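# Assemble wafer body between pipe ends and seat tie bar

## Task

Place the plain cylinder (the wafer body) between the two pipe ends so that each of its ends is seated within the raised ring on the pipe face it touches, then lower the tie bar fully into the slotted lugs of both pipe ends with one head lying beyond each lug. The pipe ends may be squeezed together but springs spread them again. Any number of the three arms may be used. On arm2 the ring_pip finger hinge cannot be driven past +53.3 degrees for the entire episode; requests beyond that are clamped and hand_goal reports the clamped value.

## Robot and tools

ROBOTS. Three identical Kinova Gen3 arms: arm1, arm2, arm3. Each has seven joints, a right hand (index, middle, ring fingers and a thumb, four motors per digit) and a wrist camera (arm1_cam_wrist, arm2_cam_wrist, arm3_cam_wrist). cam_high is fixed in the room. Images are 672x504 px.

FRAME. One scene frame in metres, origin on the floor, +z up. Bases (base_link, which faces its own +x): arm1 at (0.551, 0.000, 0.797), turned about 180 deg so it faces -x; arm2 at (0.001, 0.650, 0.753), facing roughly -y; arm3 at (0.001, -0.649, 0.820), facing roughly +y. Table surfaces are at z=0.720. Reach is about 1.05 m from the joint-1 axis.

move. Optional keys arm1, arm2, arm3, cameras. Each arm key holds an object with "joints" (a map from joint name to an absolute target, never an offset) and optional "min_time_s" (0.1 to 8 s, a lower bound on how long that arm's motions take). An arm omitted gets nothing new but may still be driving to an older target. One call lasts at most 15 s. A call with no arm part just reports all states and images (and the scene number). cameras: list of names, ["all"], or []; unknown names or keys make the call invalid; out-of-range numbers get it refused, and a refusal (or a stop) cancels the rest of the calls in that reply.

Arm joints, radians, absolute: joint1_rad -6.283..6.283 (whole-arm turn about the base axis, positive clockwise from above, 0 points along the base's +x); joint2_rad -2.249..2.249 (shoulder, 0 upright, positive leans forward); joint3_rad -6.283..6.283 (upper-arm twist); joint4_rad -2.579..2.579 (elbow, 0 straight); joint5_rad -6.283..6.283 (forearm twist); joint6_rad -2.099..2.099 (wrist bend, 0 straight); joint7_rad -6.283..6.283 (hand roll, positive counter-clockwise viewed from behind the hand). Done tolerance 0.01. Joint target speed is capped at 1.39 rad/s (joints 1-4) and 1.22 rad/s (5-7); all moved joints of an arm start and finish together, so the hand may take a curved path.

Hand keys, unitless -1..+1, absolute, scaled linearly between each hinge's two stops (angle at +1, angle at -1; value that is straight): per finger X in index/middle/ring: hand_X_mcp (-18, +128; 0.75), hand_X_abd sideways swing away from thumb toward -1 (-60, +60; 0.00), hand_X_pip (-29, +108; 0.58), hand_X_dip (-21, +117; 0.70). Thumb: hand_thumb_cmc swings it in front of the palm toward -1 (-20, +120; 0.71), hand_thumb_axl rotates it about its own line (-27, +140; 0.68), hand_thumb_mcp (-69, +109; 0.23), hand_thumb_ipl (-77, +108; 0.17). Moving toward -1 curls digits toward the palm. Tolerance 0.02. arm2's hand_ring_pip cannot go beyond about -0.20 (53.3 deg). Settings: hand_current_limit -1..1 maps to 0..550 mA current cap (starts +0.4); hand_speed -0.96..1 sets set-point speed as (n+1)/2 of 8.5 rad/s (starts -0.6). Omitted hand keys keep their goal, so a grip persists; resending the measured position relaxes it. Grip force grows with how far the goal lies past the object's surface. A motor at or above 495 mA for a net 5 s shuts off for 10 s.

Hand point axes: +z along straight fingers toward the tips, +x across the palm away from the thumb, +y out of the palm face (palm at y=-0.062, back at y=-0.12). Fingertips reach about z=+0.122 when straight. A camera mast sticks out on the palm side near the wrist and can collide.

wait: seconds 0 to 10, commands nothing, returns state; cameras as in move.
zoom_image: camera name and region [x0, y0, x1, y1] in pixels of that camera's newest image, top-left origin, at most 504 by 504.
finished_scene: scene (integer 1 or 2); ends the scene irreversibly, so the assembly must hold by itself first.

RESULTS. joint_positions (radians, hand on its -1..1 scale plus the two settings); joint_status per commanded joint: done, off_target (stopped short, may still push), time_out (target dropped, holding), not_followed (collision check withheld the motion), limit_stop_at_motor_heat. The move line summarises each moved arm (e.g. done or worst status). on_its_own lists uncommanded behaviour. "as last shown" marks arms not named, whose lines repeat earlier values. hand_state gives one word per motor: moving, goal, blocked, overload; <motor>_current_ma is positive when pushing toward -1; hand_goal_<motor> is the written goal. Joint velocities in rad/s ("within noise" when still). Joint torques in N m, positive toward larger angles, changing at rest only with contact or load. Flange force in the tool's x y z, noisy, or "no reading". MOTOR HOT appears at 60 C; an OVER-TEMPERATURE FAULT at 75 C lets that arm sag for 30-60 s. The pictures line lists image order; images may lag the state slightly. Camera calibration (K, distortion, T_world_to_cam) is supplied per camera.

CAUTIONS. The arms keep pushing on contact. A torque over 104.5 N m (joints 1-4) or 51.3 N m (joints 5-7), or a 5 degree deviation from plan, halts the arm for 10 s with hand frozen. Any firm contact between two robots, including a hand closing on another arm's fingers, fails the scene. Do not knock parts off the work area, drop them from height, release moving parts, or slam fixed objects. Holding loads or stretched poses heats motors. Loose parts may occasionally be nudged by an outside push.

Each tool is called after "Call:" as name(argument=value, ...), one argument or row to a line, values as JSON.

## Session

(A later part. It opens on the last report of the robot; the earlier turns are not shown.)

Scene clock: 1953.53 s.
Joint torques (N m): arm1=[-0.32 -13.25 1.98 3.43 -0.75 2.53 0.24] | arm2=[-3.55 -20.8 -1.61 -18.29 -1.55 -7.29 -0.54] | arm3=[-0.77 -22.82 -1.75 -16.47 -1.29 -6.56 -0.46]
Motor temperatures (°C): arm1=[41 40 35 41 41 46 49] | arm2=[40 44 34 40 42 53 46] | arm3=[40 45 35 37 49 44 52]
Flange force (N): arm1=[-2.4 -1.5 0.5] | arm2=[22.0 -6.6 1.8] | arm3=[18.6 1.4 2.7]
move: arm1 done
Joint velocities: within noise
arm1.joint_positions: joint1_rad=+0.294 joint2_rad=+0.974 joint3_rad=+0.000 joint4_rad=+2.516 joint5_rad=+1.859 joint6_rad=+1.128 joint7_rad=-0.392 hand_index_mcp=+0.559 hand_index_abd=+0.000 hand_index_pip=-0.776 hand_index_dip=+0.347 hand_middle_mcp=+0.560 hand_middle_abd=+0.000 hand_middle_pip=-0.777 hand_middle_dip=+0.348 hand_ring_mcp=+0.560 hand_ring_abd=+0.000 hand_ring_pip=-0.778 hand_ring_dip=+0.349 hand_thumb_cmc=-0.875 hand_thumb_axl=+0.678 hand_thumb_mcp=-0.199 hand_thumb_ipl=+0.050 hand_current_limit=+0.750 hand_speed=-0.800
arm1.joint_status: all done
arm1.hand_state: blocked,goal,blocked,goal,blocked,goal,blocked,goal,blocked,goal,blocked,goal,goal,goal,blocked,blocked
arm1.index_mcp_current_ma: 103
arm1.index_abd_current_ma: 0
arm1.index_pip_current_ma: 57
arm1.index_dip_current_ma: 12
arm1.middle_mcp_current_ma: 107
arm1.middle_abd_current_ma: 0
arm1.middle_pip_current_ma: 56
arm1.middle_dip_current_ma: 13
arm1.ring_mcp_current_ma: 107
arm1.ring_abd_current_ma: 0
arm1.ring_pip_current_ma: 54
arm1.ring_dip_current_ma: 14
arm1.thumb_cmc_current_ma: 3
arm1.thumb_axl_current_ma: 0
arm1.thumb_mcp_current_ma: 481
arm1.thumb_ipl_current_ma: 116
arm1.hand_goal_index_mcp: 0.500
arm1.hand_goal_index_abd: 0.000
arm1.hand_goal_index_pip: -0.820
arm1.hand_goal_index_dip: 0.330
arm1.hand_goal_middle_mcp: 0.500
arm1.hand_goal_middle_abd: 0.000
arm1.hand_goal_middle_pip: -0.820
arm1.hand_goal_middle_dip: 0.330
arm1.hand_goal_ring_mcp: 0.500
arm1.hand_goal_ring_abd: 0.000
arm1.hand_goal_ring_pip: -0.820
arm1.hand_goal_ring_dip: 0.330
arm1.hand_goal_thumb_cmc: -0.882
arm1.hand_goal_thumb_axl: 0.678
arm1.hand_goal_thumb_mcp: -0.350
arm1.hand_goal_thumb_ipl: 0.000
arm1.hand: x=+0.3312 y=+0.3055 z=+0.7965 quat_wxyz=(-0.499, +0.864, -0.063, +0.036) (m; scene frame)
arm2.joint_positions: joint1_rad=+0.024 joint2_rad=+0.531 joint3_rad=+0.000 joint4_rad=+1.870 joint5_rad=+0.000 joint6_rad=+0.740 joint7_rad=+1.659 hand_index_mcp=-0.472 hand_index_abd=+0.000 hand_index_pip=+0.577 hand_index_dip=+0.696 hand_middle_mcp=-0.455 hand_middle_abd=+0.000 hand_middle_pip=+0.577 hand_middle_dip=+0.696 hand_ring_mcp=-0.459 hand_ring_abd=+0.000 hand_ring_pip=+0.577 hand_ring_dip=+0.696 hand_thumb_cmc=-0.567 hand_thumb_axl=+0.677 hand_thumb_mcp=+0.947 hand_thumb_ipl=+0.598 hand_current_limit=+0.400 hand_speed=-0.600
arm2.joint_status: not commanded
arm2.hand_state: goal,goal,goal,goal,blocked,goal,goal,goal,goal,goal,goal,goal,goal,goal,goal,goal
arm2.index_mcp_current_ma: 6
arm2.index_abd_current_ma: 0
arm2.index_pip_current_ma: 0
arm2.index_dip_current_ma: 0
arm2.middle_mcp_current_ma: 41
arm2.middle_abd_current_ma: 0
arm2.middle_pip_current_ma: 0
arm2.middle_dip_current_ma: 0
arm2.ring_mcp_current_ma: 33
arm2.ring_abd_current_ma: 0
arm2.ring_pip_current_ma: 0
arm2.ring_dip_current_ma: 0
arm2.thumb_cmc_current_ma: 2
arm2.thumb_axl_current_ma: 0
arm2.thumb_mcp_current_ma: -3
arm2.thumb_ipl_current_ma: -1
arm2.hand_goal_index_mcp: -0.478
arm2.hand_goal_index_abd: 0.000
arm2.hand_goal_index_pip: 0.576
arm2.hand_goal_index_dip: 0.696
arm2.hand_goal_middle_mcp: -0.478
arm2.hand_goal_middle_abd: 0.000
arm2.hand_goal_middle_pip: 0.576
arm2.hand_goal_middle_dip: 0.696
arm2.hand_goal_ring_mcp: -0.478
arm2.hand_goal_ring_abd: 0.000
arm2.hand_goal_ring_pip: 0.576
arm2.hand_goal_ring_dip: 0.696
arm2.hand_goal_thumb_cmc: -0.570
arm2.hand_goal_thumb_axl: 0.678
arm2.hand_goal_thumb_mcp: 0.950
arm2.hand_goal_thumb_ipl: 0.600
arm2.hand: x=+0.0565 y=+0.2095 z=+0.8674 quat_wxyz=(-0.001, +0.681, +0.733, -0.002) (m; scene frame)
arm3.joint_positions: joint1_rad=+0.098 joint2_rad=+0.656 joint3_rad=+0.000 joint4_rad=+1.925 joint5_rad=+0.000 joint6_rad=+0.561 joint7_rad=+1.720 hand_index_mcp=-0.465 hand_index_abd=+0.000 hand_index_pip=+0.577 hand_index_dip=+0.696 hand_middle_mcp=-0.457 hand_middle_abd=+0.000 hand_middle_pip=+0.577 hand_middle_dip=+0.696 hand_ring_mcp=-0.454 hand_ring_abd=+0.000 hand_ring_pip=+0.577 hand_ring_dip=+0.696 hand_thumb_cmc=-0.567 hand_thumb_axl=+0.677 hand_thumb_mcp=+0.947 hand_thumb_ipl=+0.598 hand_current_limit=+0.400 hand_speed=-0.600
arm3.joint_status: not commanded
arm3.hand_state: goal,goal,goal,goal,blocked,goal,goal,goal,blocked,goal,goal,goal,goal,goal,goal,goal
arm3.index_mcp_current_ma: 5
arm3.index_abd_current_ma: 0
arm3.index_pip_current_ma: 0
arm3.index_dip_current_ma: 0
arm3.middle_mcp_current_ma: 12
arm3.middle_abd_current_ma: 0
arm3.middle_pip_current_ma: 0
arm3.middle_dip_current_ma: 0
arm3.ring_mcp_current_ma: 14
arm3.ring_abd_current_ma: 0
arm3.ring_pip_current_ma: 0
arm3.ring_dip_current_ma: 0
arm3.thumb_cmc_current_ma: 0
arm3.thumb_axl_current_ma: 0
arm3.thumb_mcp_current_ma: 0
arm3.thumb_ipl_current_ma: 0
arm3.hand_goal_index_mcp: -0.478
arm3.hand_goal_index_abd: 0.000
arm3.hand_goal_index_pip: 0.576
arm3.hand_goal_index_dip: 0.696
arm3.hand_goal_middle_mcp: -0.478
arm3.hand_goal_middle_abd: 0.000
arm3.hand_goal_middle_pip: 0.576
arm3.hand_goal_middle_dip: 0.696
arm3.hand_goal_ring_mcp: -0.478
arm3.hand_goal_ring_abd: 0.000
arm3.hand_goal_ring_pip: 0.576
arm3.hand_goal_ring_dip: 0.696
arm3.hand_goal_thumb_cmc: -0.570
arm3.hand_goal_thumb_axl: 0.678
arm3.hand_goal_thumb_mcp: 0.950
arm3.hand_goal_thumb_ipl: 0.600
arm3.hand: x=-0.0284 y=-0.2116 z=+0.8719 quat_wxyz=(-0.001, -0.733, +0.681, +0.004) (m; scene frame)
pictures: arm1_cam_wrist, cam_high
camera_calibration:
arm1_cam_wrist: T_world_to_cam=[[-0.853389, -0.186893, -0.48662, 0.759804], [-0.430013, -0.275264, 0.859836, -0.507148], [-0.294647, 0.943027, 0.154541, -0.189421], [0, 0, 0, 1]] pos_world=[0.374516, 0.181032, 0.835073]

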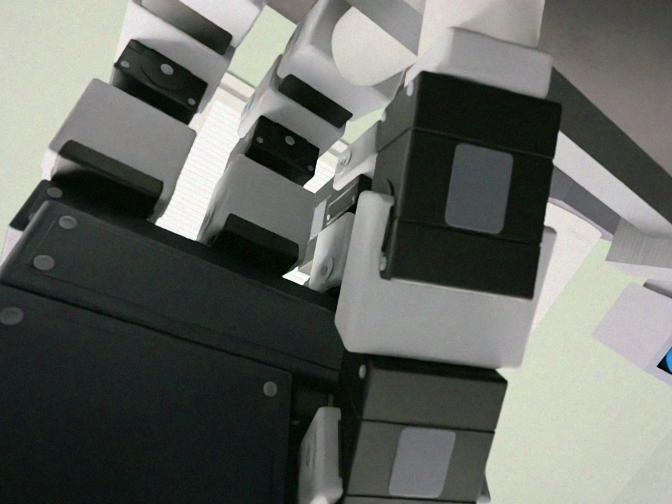

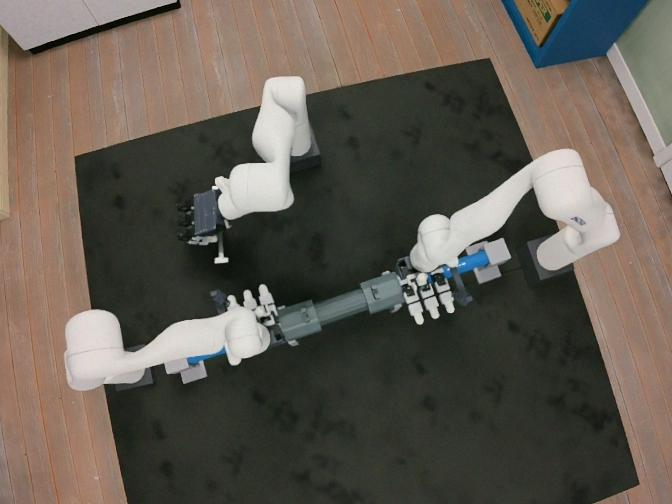

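Call:
move(
  arm1={"joints":{"joint1_rad":0.2936,"joint2_rad":0.7336,"joint3_rad":0,"joint4_rad":2.5384,"joint5_rad":1.7518,"joint6_rad":1.0773,"joint7_rad":-0.1539},"min_time_s":2},
  cameras=[],
)

Call:
move(
  arm1={"joints":{"joint1_rad":0.2936,"joint2_rad":-0.2,"joint3_rad":0,"joint4_rad":2.5384,"joint5_rad":1.7518,"joint6_rad":1.0773,"joint7_rad":-0.1539},"min_time_s":3},
  cameras=["cam_high"],
)

Call:
move(
  arm1={"joints":{"joint1_rad":0.013,"joint2_rad":-0.35,"joint3_rad":0,"joint4_rad":2.4,"joint5_rad":3.2,"joint6_rad":0.5427,"joint7_rad":-0.03},"min_time_s":3},
  cameras=["cam_high"],
)

Call:
move(
  arm1={"joints":{"joint1_rad":-0.0069,"joint2_rad":0.3012,"joint3_rad":0,"joint4_rad":2.1141,"joint5_rad":3.1772,"joint6_rad":0.3237,"joint7_rad":-0.0135},"min_time_s":3},
  cameras=["cam_high","arm2_cam_wrist","arm3_cam_wrist"],
)

Call:
zoom_image(
  camera="cam_high",
  region=[270, 230, 420, 370],
)

Scene clock: 2012.60 s.
Joint torques (N m): arm1=[-0.3 -12.11 1.46 1.68 -0.19 2.69 0.29] | arm2=[-3.59 -20.76 -1.61 -18.35 -1.56 -7.27 -0.51] | arm3=[-0.72 -22.74 -1.78 -16.49 -1.27 -6.55 -0.44]
Motor temperatures (°C): arm1=[41 40 35 41 41 46 49] | arm2=[40 44 34 40 42 53 46] | arm3=[40 46 35 36 49 44 52]
Flange force (N): arm1=[-2.0 -1.2 0.5] | arm2=[22.3 -6.6 1.9] | arm3=[18.8 1.6 2.5]
move: arm1 done
Joint velocities: within noise
arm1.joint_positions: joint1_rad=+0.294 joint2_rad=+0.734 joint3_rad=+0.000 joint4_rad=+2.538 joint5_rad=+1.752 joint6_rad=+1.077 joint7_rad=-0.154 hand_index_mcp=+0.559 hand_index_abd=+0.000 hand_index_pip=-0.776 hand_index_dip=+0.347 hand_middle_mcp=+0.560 hand_middle_abd=+0.000 hand_middle_pip=-0.777 hand_middle_dip=+0.348 hand_ring_mcp=+0.560 hand_ring_abd=+0.000 hand_ring_pip=-0.778 hand_ring_dip=+0.349 hand_thumb_cmc=-0.875 hand_thumb_axl=+0.678 hand_thumb_mcp=-0.199 hand_thumb_ipl=+0.050 hand_current_limit=+0.750 hand_speed=-0.800
arm1.joint_status: all done
arm1.hand_state: blocked,goal,blocked,goal,blocked,goal,blocked,goal,blocked,goal,blocked,goal,goal,goal,blocked,blocked
arm1.index_mcp_current_ma: 103
arm1.index_abd_current_ma: 0
arm1.index_pip_current_ma: 57
arm1.index_dip_current_ma: 12
arm1.middle_mcp_current_ma: 107
arm1.middle_abd_current_ma: 0
arm1.middle_pip_current_ma: 56
arm1.middle_dip_current_ma: 13
arm1.ring_mcp_current_ma: 107
arm1.ring_abd_current_ma: 0
arm1.ring_pip_current_ma: 54
arm1.ring_dip_current_ma: 14
arm1.thumb_cmc_current_ma: 3
arm1.thumb_axl_current_ma: 0
arm1.thumb_mcp_current_ma: 481
arm1.thumb_ipl_current_ma: 116
arm1.hand_goal_index_mcp: 0.500
arm1.hand_goal_index_abd: 0.000
arm1.hand_goal_index_pip: -0.820
arm1.hand_goal_index_dip: 0.330
arm1.hand_goal_middle_mcp: 0.500
arm1.hand_goal_middle_abd: 0.000
arm1.hand_goal_middle_pip: -0.820
arm1.hand_goal_middle_dip: 0.330
arm1.hand_goal_ring_mcp: 0.500
arm1.hand_goal_ring_abd: 0.000
arm1.hand_goal_ring_pip: -0.820
arm1.hand_goal_ring_dip: 0.330
arm1.hand_goal_thumb_cmc: -0.882
arm1.hand_goal_thumb_axl: 0.678
arm1.hand_goal_thumb_mcp: -0.350
arm1.hand_goal_thumb_ipl: 0.000
arm1.hand: x=+0.3309 y=+0.3062 z=+0.8565 quat_wxyz=(-0.499, +0.864, -0.062, +0.036) (m; scene frame)
arm2, arm3: as last shown
pictures: none
No camera images: "cameras" was empty.

Scene clock: 2016.00 s.
Joint torques (N m): arm1=[-0.25 -4.11 -1.44 -7.16 2.12 2.2 -0.02] | arm2=[-3.59 -20.76 -1.64 -18.29 -1.56 -7.28 -0.52] | arm3=[-0.69 -22.81 -1.81 -16.49 -1.24 -6.54 -0.47]
Motor temperatures (°C): arm1=[41 40 35 41 41 46 49] | arm2=[40 44 34 40 42 53 46] | arm3=[40 46 35 36 49 44 52]
Flange force (N): arm1=[-1.0 -0.6 3.5] | arm2=[22.1 -6.7 1.8] | arm3=[18.7 1.6 2.7]
move: arm1 done
Joint velocities: within noise
arm1.joint_positions: joint1_rad=+0.294 joint2_rad=-0.200 joint3_rad=+0.000 joint4_rad=+2.538 joint5_rad=+1.752 joint6_rad=+1.077 joint7_rad=-0.154 hand_index_mcp=+0.559 hand_index_abd=+0.000 hand_index_pip=-0.778 hand_index_dip=+0.346 hand_middle_mcp=+0.560 hand_middle_abd=+0.000 hand_middle_pip=-0.778 hand_middle_dip=+0.347 hand_ring_mcp=+0.560 hand_ring_abd=+0.000 hand_ring_pip=-0.778 hand_ring_dip=+0.349 hand_thumb_cmc=-0.875 hand_thumb_axl=+0.678 hand_thumb_mcp=-0.198 hand_thumb_ipl=+0.050 hand_current_limit=+0.750 hand_speed=-0.800
arm1.joint_status: all done
arm1.hand_state: blocked,goal,blocked,goal,blocked,goal,blocked,goal,blocked,goal,blocked,goal,goal,goal,blocked,blocked
arm1.index_mcp_current_ma: 103
arm1.index_abd_current_ma: 0
arm1.index_pip_current_ma: 53
arm1.index_dip_current_ma: 11
arm1.middle_mcp_current_ma: 107
arm1.middle_abd_current_ma: 0
arm1.middle_pip_current_ma: 54
arm1.middle_dip_current_ma: 13
arm1.ring_mcp_current_ma: 107
arm1.ring_abd_current_ma: 0
arm1.ring_pip_current_ma: 54
arm1.ring_dip_current_ma: 14
arm1.thumb_cmc_current_ma: 3
arm1.thumb_axl_current_ma: 0
arm1.thumb_mcp_current_ma: 481
arm1.thumb_ipl_current_ma: 116
arm1.hand_goal_index_mcp: 0.500
arm1.hand_goal_index_abd: 0.000
arm1.hand_goal_index_pip: -0.820
arm1.hand_goal_index_dip: 0.330
arm1.hand_goal_middle_mcp: 0.500
arm1.hand_goal_middle_abd: 0.000
arm1.hand_goal_middle_pip: -0.820
arm1.hand_goal_middle_dip: 0.330
arm1.hand_goal_ring_mcp: 0.500
arm1.hand_goal_ring_abd: 0.000
arm1.hand_goal_ring_pip: -0.820
arm1.hand_goal_ring_dip: 0.330
arm1.hand_goal_thumb_cmc: -0.882
arm1.hand_goal_thumb_axl: 0.678
arm1.hand_goal_thumb_mcp: -0.350
arm1.hand_goal_thumb_ipl: 0.000
arm1.hand: x=+0.2706 y=+0.3251 z=+1.1774 quat_wxyz=(-0.515, +0.731, -0.281, -0.349) (m; scene frame)
arm2, arm3: as last shown
pictures: cam_high

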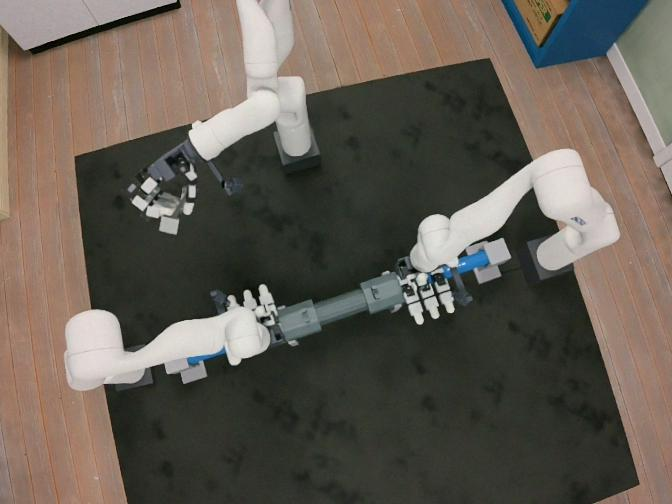

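Scene clock: 2019.47 s.
Joint torques (N m): arm1=[-0.2 -4.27 -0.9 -10.28 0.14 3.37 0.24] | arm2=[-3.58 -20.76 -1.65 -18.3 -1.54 -7.27 -0.5] | arm3=[-0.75 -22.83 -1.85 -16.52 -1.28 -6.55 -0.45]
Motor temperatures (°C): arm1=[41 40 35 41 41 46 49] | arm2=[40 44 34 40 42 53 46] | arm3=[40 46 35 36 49 44 52]
Flange force (N): arm1=[3.5 -1.7 1.1] | arm2=[22.1 -6.6 1.8] | arm3=[18.8 1.5 2.7]
move: arm1 done
Joint velocities: within noise
arm1.joint_positions: joint1_rad=+0.013 joint2_rad=-0.350 joint3_rad=+0.000 joint4_rad=+2.400 joint5_rad=+3.200 joint6_rad=+0.543 joint7_rad=-0.030 hand_index_mcp=+0.558 hand_index_abd=+0.000 hand_index_pip=-0.779 hand_index_dip=+0.346 hand_middle_mcp=+0.557 hand_middle_abd=+0.000 hand_middle_pip=-0.779 hand_middle_dip=+0.347 hand_ring_mcp=+0.556 hand_ring_abd=+0.000 hand_ring_pip=-0.778 hand_ring_dip=+0.349 hand_thumb_cmc=-0.875 hand_thumb_axl=+0.678 hand_thumb_mcp=-0.196 hand_thumb_ipl=+0.050 hand_current_limit=+0.750 hand_speed=-0.800
arm1.joint_status: all done
arm1.hand_state: blocked,goal,blocked,goal,blocked,goal,blocked,goal,blocked,goal,blocked,goal,goal,goal,blocked,blocked
arm1.index_mcp_current_ma: 100
arm1.index_abd_current_ma: 0
arm1.index_pip_current_ma: 52
arm1.index_dip_current_ma: 11
arm1.middle_mcp_current_ma: 99
arm1.middle_abd_current_ma: 0
arm1.middle_pip_current_ma: 53
arm1.middle_dip_current_ma: 13
arm1.ring_mcp_current_ma: 96
arm1.ring_abd_current_ma: 0
arm1.ring_pip_current_ma: 54
arm1.ring_dip_current_ma: 14
arm1.thumb_cmc_current_ma: 3
arm1.thumb_axl_current_ma: 0
arm1.thumb_mcp_current_ma: 481
arm1.thumb_ipl_current_ma: 116
arm1.hand_goal_index_mcp: 0.500
arm1.hand_goal_index_abd: 0.000
arm1.hand_goal_index_pip: -0.820
arm1.hand_goal_index_dip: 0.330
arm1.hand_goal_middle_mcp: 0.500
arm1.hand_goal_middle_abd: 0.000
arm1.hand_goal_middle_pip: -0.820
arm1.hand_goal_middle_dip: 0.330
arm1.hand_goal_ring_mcp: 0.500
arm1.hand_goal_ring_abd: 0.000
arm1.hand_goal_ring_pip: -0.820
arm1.hand_goal_ring_dip: 0.330
arm1.hand_goal_thumb_cmc: -0.882
arm1.hand_goal_thumb_axl: 0.678
arm1.hand_goal_thumb_mcp: -0.350
arm1.hand_goal_thumb_ipl: 0.000
arm1.hand: x=+0.1087 y=-0.0136 z=+1.2641 quat_wxyz=(-0.502, +0.468, +0.501, -0.527) (m; scene frame)
arm2, arm3: as last shown
pictures: cam_high

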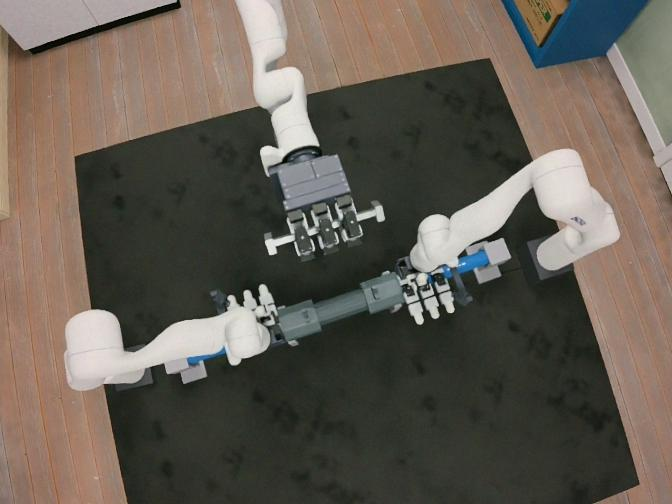

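Scene clock: 2022.87 s.
Joint torques (N m): arm1=[-0.36 -14.2 -0.71 -7.66 0.21 2.67 0.28] | arm2=[-3.61 -20.76 -1.61 -18.28 -1.55 -7.27 -0.52] | arm3=[-0.74 -22.72 -1.83 -16.53 -1.27 -6.53 -0.45]
Motor temperatures (°C): arm1=[41 40 35 41 41 46 49] | arm2=[40 44 34 40 42 53 46] | arm3=[40 46 35 36 49 44 52]
Flange force (N): arm1=[-1.4 -1.8 1.1] | arm2=[22.0 -6.7 1.8] | arm3=[19.0 1.6 2.6]
move: arm1 done
Joint velocities: within noise
arm1.joint_positions: joint1_rad=-0.007 joint2_rad=+0.301 joint3_rad=+0.000 joint4_rad=+2.114 joint5_rad=+3.177 joint6_rad=+0.324 joint7_rad=-0.013 hand_index_mcp=+0.558 hand_index_abd=+0.000 hand_index_pip=-0.779 hand_index_dip=+0.346 hand_middle_mcp=+0.557 hand_middle_abd=+0.000 hand_middle_pip=-0.779 hand_middle_dip=+0.347 hand_ring_mcp=+0.556 hand_ring_abd=+0.000 hand_ring_pip=-0.778 hand_ring_dip=+0.349 hand_thumb_cmc=-0.875 hand_thumb_axl=+0.678 hand_thumb_mcp=-0.196 hand_thumb_ipl=+0.050 hand_current_limit=+0.750 hand_speed=-0.800
arm1.joint_status: all done
arm1.hand_state: blocked,goal,blocked,goal,blocked,goal,blocked,goal,blocked,goal,blocked,goal,goal,goal,blocked,blocked
arm1.index_mcp_current_ma: 100
arm1.index_abd_current_ma: 0
arm1.index_pip_current_ma: 52
arm1.index_dip_current_ma: 11
arm1.middle_mcp_current_ma: 99
arm1.middle_abd_current_ma: 0
arm1.middle_pip_current_ma: 53
arm1.middle_dip_current_ma: 13
arm1.ring_mcp_current_ma: 96
arm1.ring_abd_current_ma: 0
arm1.ring_pip_current_ma: 54
arm1.ring_dip_current_ma: 14
arm1.thumb_cmc_current_ma: 3
arm1.thumb_axl_current_ma: 0
arm1.thumb_mcp_current_ma: 481
arm1.thumb_ipl_current_ma: 116
arm1.hand_goal_index_mcp: 0.500
arm1.hand_goal_index_abd: 0.000
arm1.hand_goal_index_pip: -0.820
arm1.hand_goal_index_dip: 0.330
arm1.hand_goal_middle_mcp: 0.500
arm1.hand_goal_middle_abd: 0.000
arm1.hand_goal_middle_pip: -0.820
arm1.hand_goal_middle_dip: 0.330
arm1.hand_goal_ring_mcp: 0.500
arm1.hand_goal_ring_abd: 0.000
arm1.hand_goal_ring_pip: -0.820
arm1.hand_goal_ring_dip: 0.330
arm1.hand_goal_thumb_cmc: -0.882
arm1.hand_goal_thumb_axl: 0.678
arm1.hand_goal_thumb_mcp: -0.350
arm1.hand_goal_thumb_ipl: 0.000
arm1.hand: x=-0.0021 y=-0.0250 z=+1.0226 quat_wxyz=(-0.341, +0.591, +0.633, -0.365) (m; scene frame)
arm2, arm3: as last shown
pictures: arm2_cam_wrist, arm3_cam_wrist, cam_high
camera_calibration:
arm2_cam_wrist: T_world_to_cam=[[0.677495, -0.735521, -0.00294145, 0.150765], [-0.488949, -0.453355, 0.74525, -0.57615], [-0.549481, -0.503465, -0.666778, 0.832504], [0, 0, 0, 1]] pos_world=[0.0735946, 0.268827, 0.984915]
arm3_cam_wrist: T_world_to_cam=[[-0.643355, 0.765529, -0.00771321, 0.187886], [0.539871, 0.460808, 0.704412, -0.545097], [0.542802, 0.449023, -0.70975, 0.855095], [0, 0, 0, 1]] pos_world=[-0.0489878, -0.276604, 0.992325]

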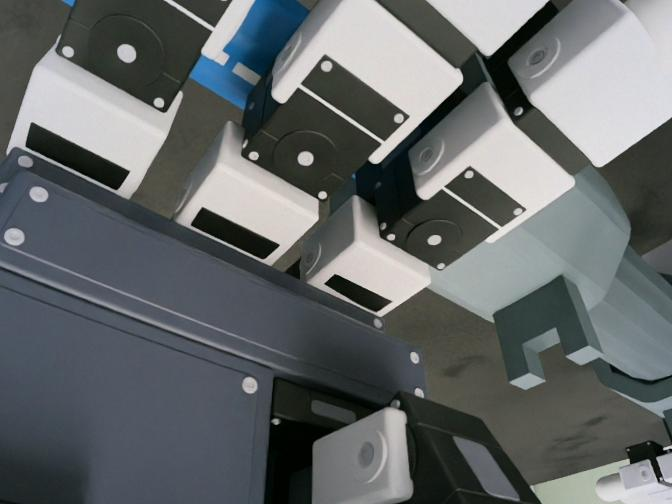

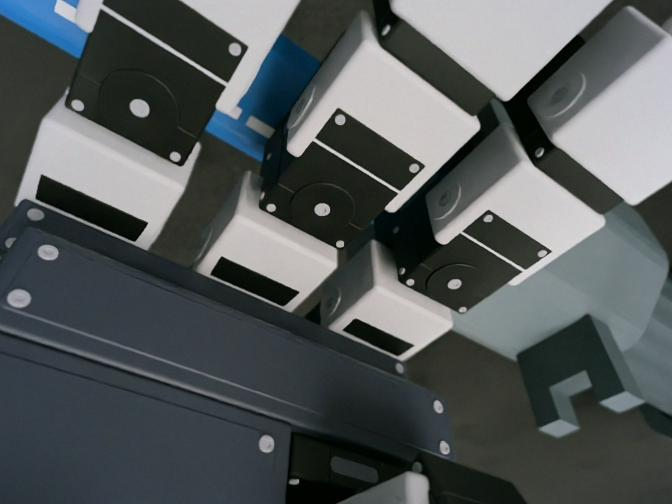

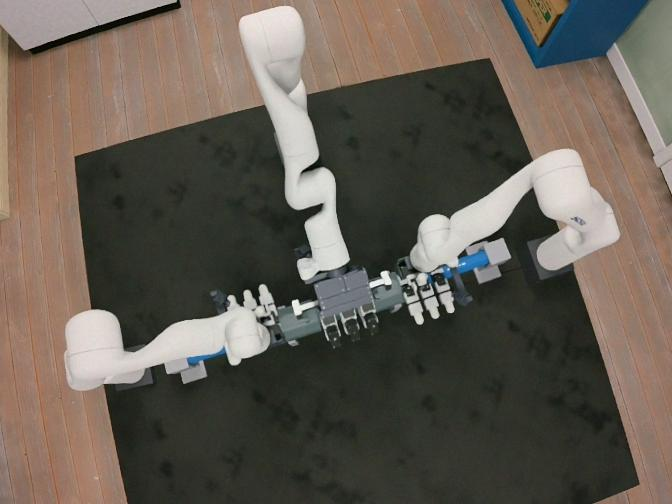

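Scaled by 3.360.

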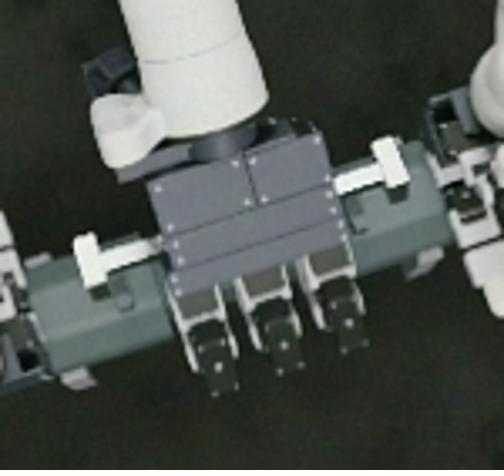

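Call:
move(
  arm1={"joints":{"joint1_rad":-0.0069,"joint2_rad":0.5463,"joint3_rad":0,"joint4_rad":2.2211,"joint5_rad":3.1598,"joint6_rad":0.6761,"joint7_rad":0.0064},"min_time_s":3},
  cameras=["cam_high","arm2_cam_wrist","arm3_cam_wrist"],
)

Call:
zoom_image(
  camera="cam_high",
  region=[270, 230, 420, 370],
)

Call:
zoom_image(
  camera="arm2_cam_wrist",
  region=[440, 220, 672, 460],
)

Call:
zoom_image(
  camera="arm3_cam_wrist",
  region=[440, 250, 672, 490],
)

Scene clock: 2040.27 s.
Joint torques (N m): arm1=[-0.38 -15.55 -0.53 -4.89 0.17 2.64 0.2] | arm2=[-3.59 -20.77 -1.64 -18.37 -1.54 -7.27 -0.55] | arm3=[-0.78 -22.73 -1.86 -16.46 -1.25 -6.56 -0.39]
Motor temperatures (°C): arm1=[41 40 35 41 41 46 48] | arm2=[40 45 34 40 42 53 46] | arm3=[40 46 35 36 49 44 52]
Flange force (N): arm1=[0.1 -2.8 0.9] | arm2=[22.3 -6.7 1.9] | arm3=[18.7 1.6 2.5]
move: arm1 done
Joint velocities: within noise
arm1.joint_positions: joint1_rad=-0.007 joint2_rad=+0.546 joint3_rad=+0.000 joint4_rad=+2.221 joint5_rad=+3.160 joint6_rad=+0.676 joint7_rad=+0.006 hand_index_mcp=+0.558 hand_index_abd=+0.000 hand_index_pip=-0.779 hand_index_dip=+0.346 hand_middle_mcp=+0.557 hand_middle_abd=+0.000 hand_middle_pip=-0.779 hand_middle_dip=+0.347 hand_ring_mcp=+0.556 hand_ring_abd=+0.000 hand_ring_pip=-0.778 hand_ring_dip=+0.348 hand_thumb_cmc=-0.875 hand_thumb_axl=+0.678 hand_thumb_mcp=-0.196 hand_thumb_ipl=+0.050 hand_current_limit=+0.750 hand_speed=-0.800
arm1.joint_status: all done
arm1.hand_state: blocked,goal,blocked,goal,blocked,goal,blocked,goal,blocked,goal,blocked,goal,goal,goal,blocked,blocked
arm1.index_mcp_current_ma: 100
arm1.index_abd_current_ma: 0
arm1.index_pip_current_ma: 52
arm1.index_dip_current_ma: 11
arm1.middle_mcp_current_ma: 99
arm1.middle_abd_current_ma: 0
arm1.middle_pip_current_ma: 53
arm1.middle_dip_current_ma: 13
arm1.ring_mcp_current_ma: 96
arm1.ring_abd_current_ma: 0
arm1.ring_pip_current_ma: 54
arm1.ring_dip_current_ma: 13
arm1.thumb_cmc_current_ma: 3
arm1.thumb_axl_current_ma: 0
arm1.thumb_mcp_current_ma: 481
arm1.thumb_ipl_current_ma: 116
arm1.hand_goal_index_mcp: 0.500
arm1.hand_goal_index_abd: 0.000
arm1.hand_goal_index_pip: -0.820
arm1.hand_goal_index_dip: 0.330
arm1.hand_goal_middle_mcp: 0.500
arm1.hand_goal_middle_abd: 0.000
arm1.hand_goal_middle_pip: -0.820
arm1.hand_goal_middle_dip: 0.330
arm1.hand_goal_ring_mcp: 0.500
arm1.hand_goal_ring_abd: 0.000
arm1.hand_goal_ring_pip: -0.820
arm1.hand_goal_ring_dip: 0.330
arm1.hand_goal_thumb_cmc: -0.882
arm1.hand_goal_thumb_axl: 0.678
arm1.hand_goal_thumb_mcp: -0.350
arm1.hand_goal_thumb_ipl: 0.000
arm1.hand: x=-0.0016 y=-0.0262 z=+0.9228 quat_wxyz=(-0.341, +0.591, +0.633, -0.365) (m; scene frame)
arm2, arm3: as last shown
pictures: arm2_cam_wrist, arm3_cam_wrist, cam_high
camera_calibration:
arm2_cam_wrist: T_world_to_cam=[[0.677495, -0.735521, -0.00294145, 0.150765], [-0.488949, -0.453355, 0.74525, -0.57615], [-0.549481, -0.503465, -0.666778, 0.832504], [0, 0, 0, 1]] pos_world=[0.0735946, 0.268827, 0.984915]
arm3_cam_wrist: T_world_to_cam=[[-0.643355, 0.765529, -0.00771321, 0.187886], [0.539871, 0.460808, 0.704412, -0.545097], [0.542802, 0.449023, -0.70975, 0.855095], [0, 0, 0, 1]] pos_world=[-0.0489878, -0.276604, 0.992325]

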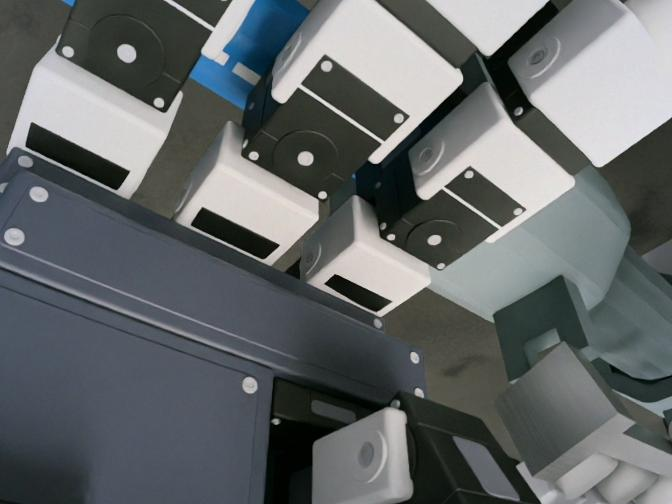

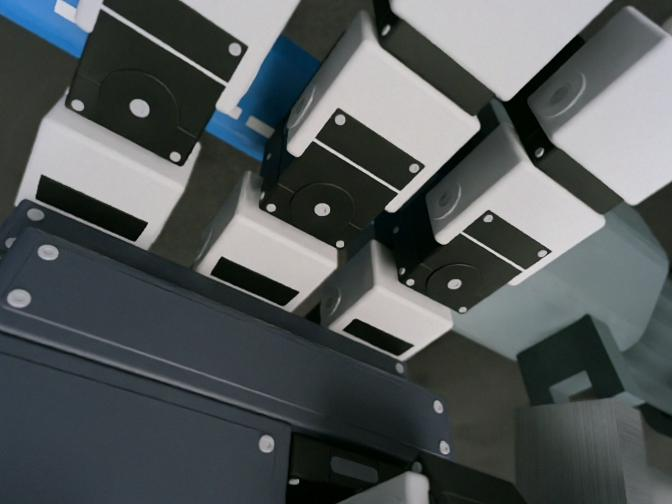

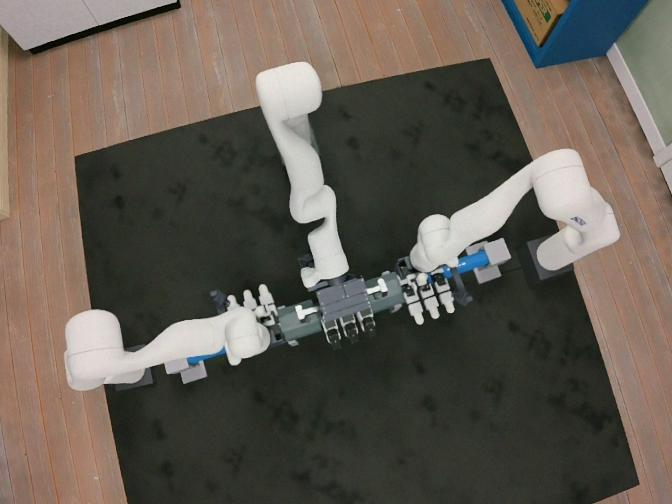

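Scaled by 3.360.

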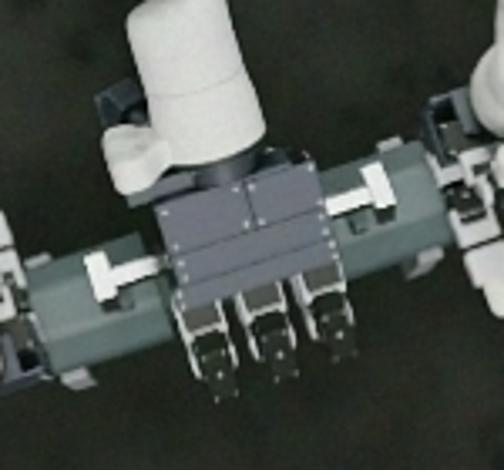

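Scaled by 2.100.

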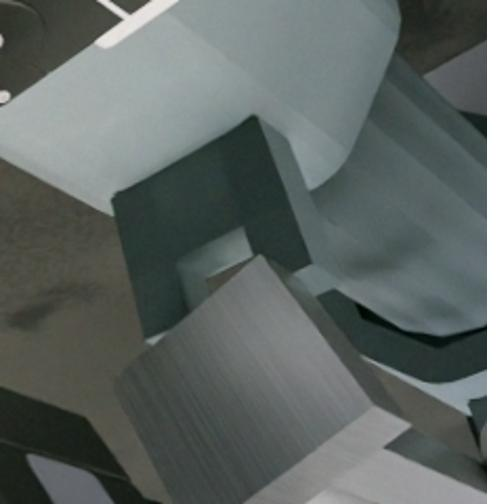

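Scaled by 2.100.

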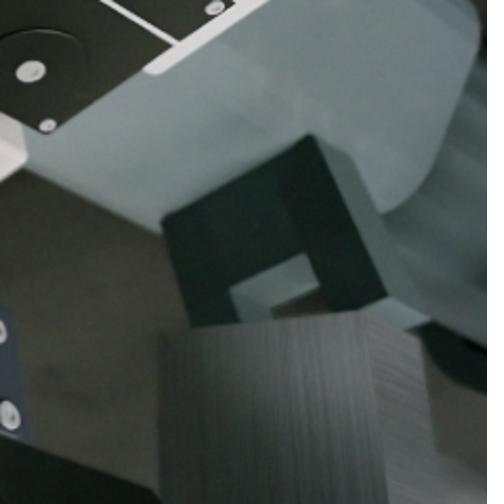

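Call:
zoom_image(
  camera="cam_high",
  region=[285, 285, 335, 335],
)

Call:
zoom_image(
  camera="cam_high",
  region=[355, 265, 405, 315],
)

Scaled by 10.080.

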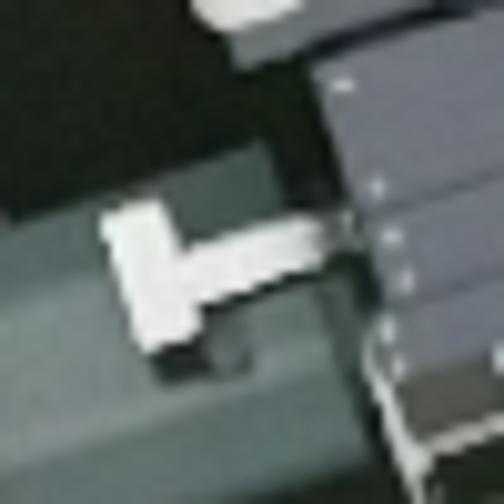

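Scaled by 10.080.

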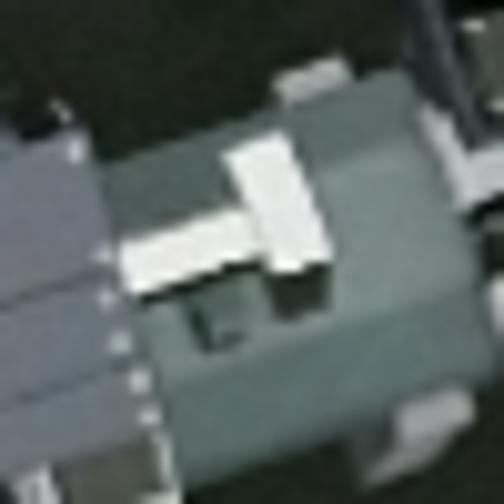

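Call:
move(
  arm1={"joints":{"joint1_rad":0.0084,"joint2_rad":0.4992,"joint3_rad":0,"joint4_rad":2.0407,"joint5_rad":3.2611,"joint6_rad":0.2747,"joint7_rad":-0.0724},"min_time_s":2.5},
  cameras=[],
)

Call:
move(
  arm1={"joints":{"joint1_rad":0.0084,"joint2_rad":0.5443,"joint3_rad":0,"joint4_rad":2.0577,"joint5_rad":3.2397,"joint6_rad":0.337,"joint7_rad":-0.0495},"min_time_s":2},
  cameras=["cam_high","arm2_cam_wrist","arm3_cam_wrist"],
)

Call:
zoom_image(
  camera="cam_high",
  region=[285, 285, 335, 335],
)

Call:
zoom_image(
  camera="cam_high",
  region=[355, 265, 405, 315],
)

Call:
zoom_image(
  camera="arm2_cam_wrist",
  region=[440, 220, 672, 460],
)

Call:
zoom_image(
  camera="arm3_cam_wrist",
  region=[440, 250, 672, 490],
)

Scene clock: 2174.20 s.
Joint torques (N m): arm1=[-0.39 -16.41 -0.64 -6.48 0.18 2.31 0.29] | arm2=[-3.66 -20.76 -1.6 -18.32 -1.56 -7.25 -0.53] | arm3=[-0.74 -22.75 -1.81 -16.53 -1.27 -6.59 -0.5]
Motor temperatures (°C): arm1=[41 40 35 41 41 47 48] | arm2=[40 45 34 41 42 54 46] | arm3=[40 46 35 36 49 45 52]
Flange force (N): arm1=[-1.3 -1.7 0.7] | arm2=[22.2 -6.8 1.9] | arm3=[18.9 1.5 2.5]
move: arm1 done
Joint velocities: within noise
arm1.joint_positions: joint1_rad=+0.008 joint2_rad=+0.499 joint3_rad=+0.000 joint4_rad=+2.041 joint5_rad=+3.261 joint6_rad=+0.275 joint7_rad=-0.072 hand_index_mcp=+0.558 hand_index_abd=+0.000 hand_index_pip=-0.779 hand_index_dip=+0.346 hand_middle_mcp=+0.557 hand_middle_abd=+0.000 hand_middle_pip=-0.779 hand_middle_dip=+0.347 hand_ring_mcp=+0.556 hand_ring_abd=+0.000 hand_ring_pip=-0.779 hand_ring_dip=+0.347 hand_thumb_cmc=-0.875 hand_thumb_axl=+0.678 hand_thumb_mcp=-0.196 hand_thumb_ipl=+0.050 hand_current_limit=+0.750 hand_speed=-0.800
arm1.joint_status: all done
arm1.hand_state: blocked,goal,blocked,goal,blocked,goal,blocked,goal,blocked,goal,blocked,goal,goal,goal,blocked,blocked
arm1.index_mcp_current_ma: 100
arm1.index_abd_current_ma: 0
arm1.index_pip_current_ma: 52
arm1.index_dip_current_ma: 11
arm1.middle_mcp_current_ma: 99
arm1.middle_abd_current_ma: 0
arm1.middle_pip_current_ma: 53
arm1.middle_dip_current_ma: 13
arm1.ring_mcp_current_ma: 96
arm1.ring_abd_current_ma: 0
arm1.ring_pip_current_ma: 52
arm1.ring_dip_current_ma: 13
arm1.thumb_cmc_current_ma: 3
arm1.thumb_axl_current_ma: 0
arm1.thumb_mcp_current_ma: 481
arm1.thumb_ipl_current_ma: 116
arm1.hand_goal_index_mcp: 0.500
arm1.hand_goal_index_abd: 0.000
arm1.hand_goal_index_pip: -0.820
arm1.hand_goal_index_dip: 0.330
arm1.hand_goal_middle_mcp: 0.500
arm1.hand_goal_middle_abd: 0.000
arm1.hand_goal_middle_pip: -0.820
arm1.hand_goal_middle_dip: 0.330
arm1.hand_goal_ring_mcp: 0.500
arm1.hand_goal_ring_abd: 0.000
arm1.hand_goal_ring_pip: -0.820
arm1.hand_goal_ring_dip: 0.330
arm1.hand_goal_thumb_cmc: -0.882
arm1.hand_goal_thumb_axl: 0.678
arm1.hand_goal_thumb_mcp: -0.350
arm1.hand_goal_thumb_ipl: 0.000
arm1.hand: x=-0.0045 y=-0.0222 z=+0.9312 quat_wxyz=(-0.285, +0.613, +0.668, -0.311) (m; scene frame)
arm2, arm3: as last shown
pictures: none
No camera images: "cameras" was empty.

Scene clock: 2176.50 s.
Joint torques (N m): arm1=[-0.42 -16.75 -0.58 -5.98 0.21 2.33 0.2] | arm2=[-3.6 -20.75 -1.6 -18.31 -1.52 -7.26 -0.5] | arm3=[-0.71 -22.72 -1.77 -16.55 -1.28 -6.57 -0.42]
Motor temperatures (°C): arm1=[41 40 35 41 41 47 48] | arm2=[40 45 34 41 42 54 46] | arm3=[40 46 35 36 49 45 52]
Flange force (N): arm1=[-0.9 -1.9 0.9] | arm2=[22.2 -6.6 1.8] | arm3=[19.0 1.7 2.5]
move: arm1 done
Joint velocities: within noise
arm1.joint_positions: joint1_rad=+0.008 joint2_rad=+0.544 joint3_rad=+0.000 joint4_rad=+2.058 joint5_rad=+3.240 joint6_rad=+0.337 joint7_rad=-0.050 hand_index_mcp=+0.558 hand_index_abd=+0.000 hand_index_pip=-0.779 hand_index_dip=+0.346 hand_middle_mcp=+0.557 hand_middle_abd=+0.000 hand_middle_pip=-0.779 hand_middle_dip=+0.347 hand_ring_mcp=+0.556 hand_ring_abd=+0.000 hand_ring_pip=-0.779 hand_ring_dip=+0.347 hand_thumb_cmc=-0.875 hand_thumb_axl=+0.678 hand_thumb_mcp=-0.196 hand_thumb_ipl=+0.050 hand_current_limit=+0.750 hand_speed=-0.800
arm1.joint_status: all done
arm1.hand_state: blocked,goal,blocked,goal,blocked,goal,blocked,goal,blocked,goal,blocked,goal,goal,goal,blocked,blocked
arm1.index_mcp_current_ma: 100
arm1.index_abd_current_ma: 0
arm1.index_pip_current_ma: 52
arm1.index_dip_current_ma: 11
arm1.middle_mcp_current_ma: 99
arm1.middle_abd_current_ma: 0
arm1.middle_pip_current_ma: 53
arm1.middle_dip_current_ma: 13
arm1.ring_mcp_current_ma: 96
arm1.ring_abd_current_ma: 0
arm1.ring_pip_current_ma: 52
arm1.ring_dip_current_ma: 13
arm1.thumb_cmc_current_ma: 3
arm1.thumb_axl_current_ma: 0
arm1.thumb_mcp_current_ma: 481
arm1.thumb_ipl_current_ma: 116
arm1.hand_goal_index_mcp: 0.500
arm1.hand_goal_index_abd: 0.000
arm1.hand_goal_index_pip: -0.820
arm1.hand_goal_index_dip: 0.330
arm1.hand_goal_middle_mcp: 0.500
arm1.hand_goal_middle_abd: 0.000
arm1.hand_goal_middle_pip: -0.820
arm1.hand_goal_middle_dip: 0.330
arm1.hand_goal_ring_mcp: 0.500
arm1.hand_goal_ring_abd: 0.000
arm1.hand_goal_ring_pip: -0.820
arm1.hand_goal_ring_dip: 0.330
arm1.hand_goal_thumb_cmc: -0.882
arm1.hand_goal_thumb_axl: 0.678
arm1.hand_goal_thumb_mcp: -0.350
arm1.hand_goal_thumb_ipl: 0.000
arm1.hand: x=-0.0046 y=-0.0224 z=+0.9113 quat_wxyz=(-0.285, +0.613, +0.668, -0.311) (m; scene frame)
arm2, arm3: as last shown
pictures: arm2_cam_wrist, arm3_cam_wrist, cam_high
camera_calibration:
arm2_cam_wrist: T_world_to_cam=[[0.677495, -0.735521, -0.00294145, 0.150765], [-0.488949, -0.453355, 0.74525, -0.57615], [-0.549481, -0.503465, -0.666778, 0.832504], [0, 0, 0, 1]] pos_world=[0.0735946, 0.268827, 0.984915]
arm3_cam_wrist: T_world_to_cam=[[-0.643355, 0.765529, -0.00771321, 0.187886], [0.539871, 0.460808, 0.704412, -0.545097], [0.542802, 0.449023, -0.70975, 0.855095], [0, 0, 0, 1]] pos_world=[-0.0489878, -0.276604, 0.992325]

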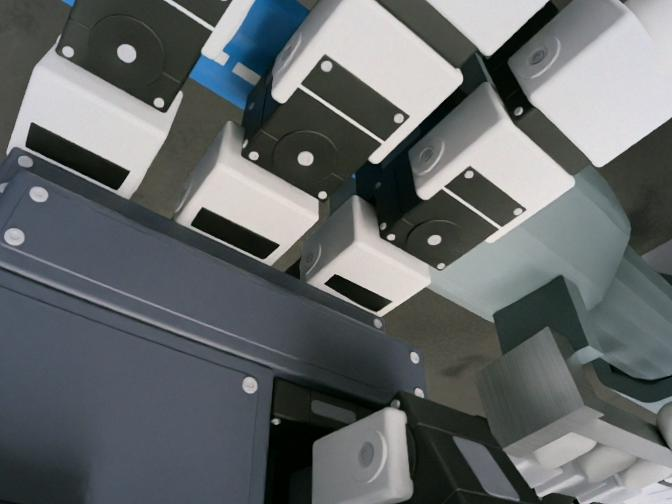

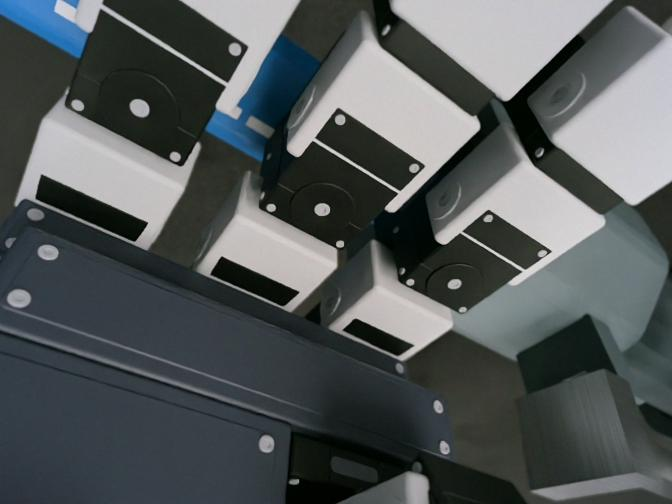

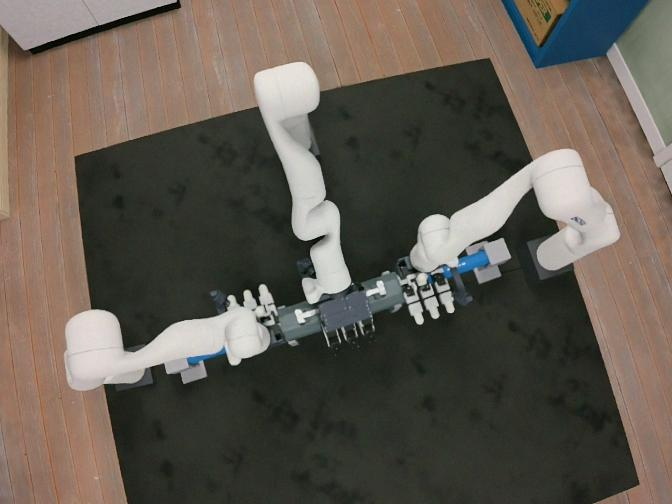

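Scaled by 10.080.

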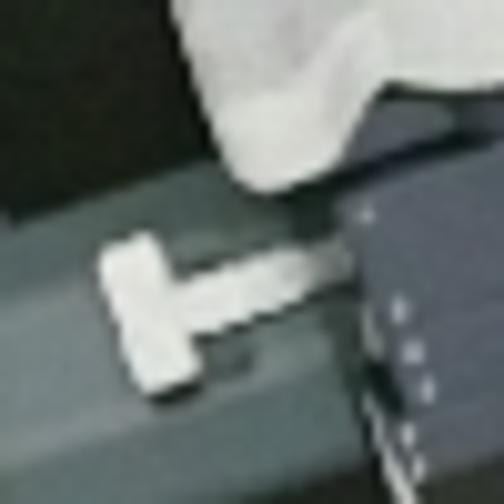

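Scaled by 10.080.

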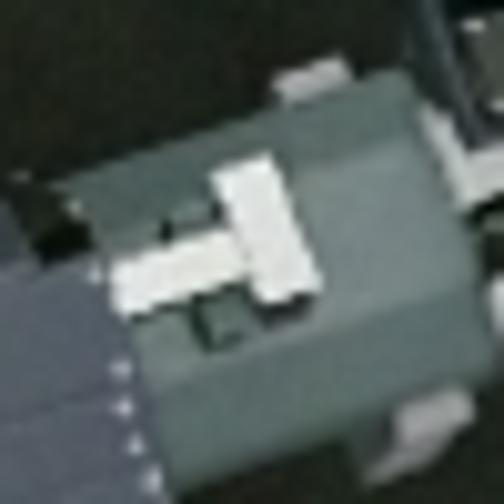

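Scaled by 2.100.

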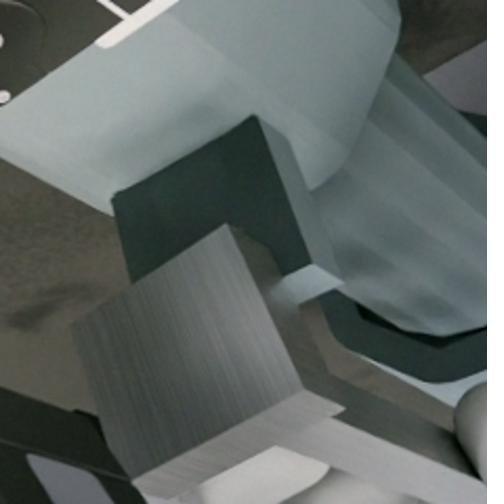

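Scaled by 2.100.

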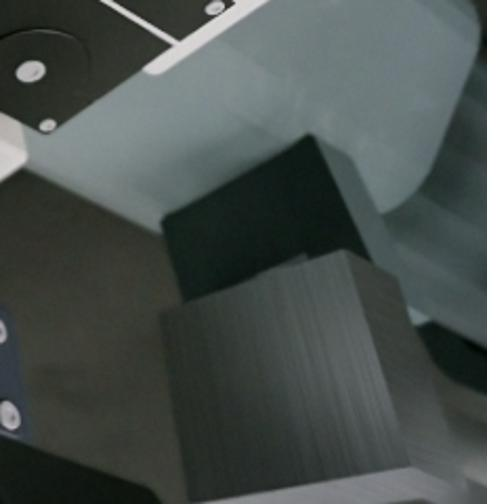

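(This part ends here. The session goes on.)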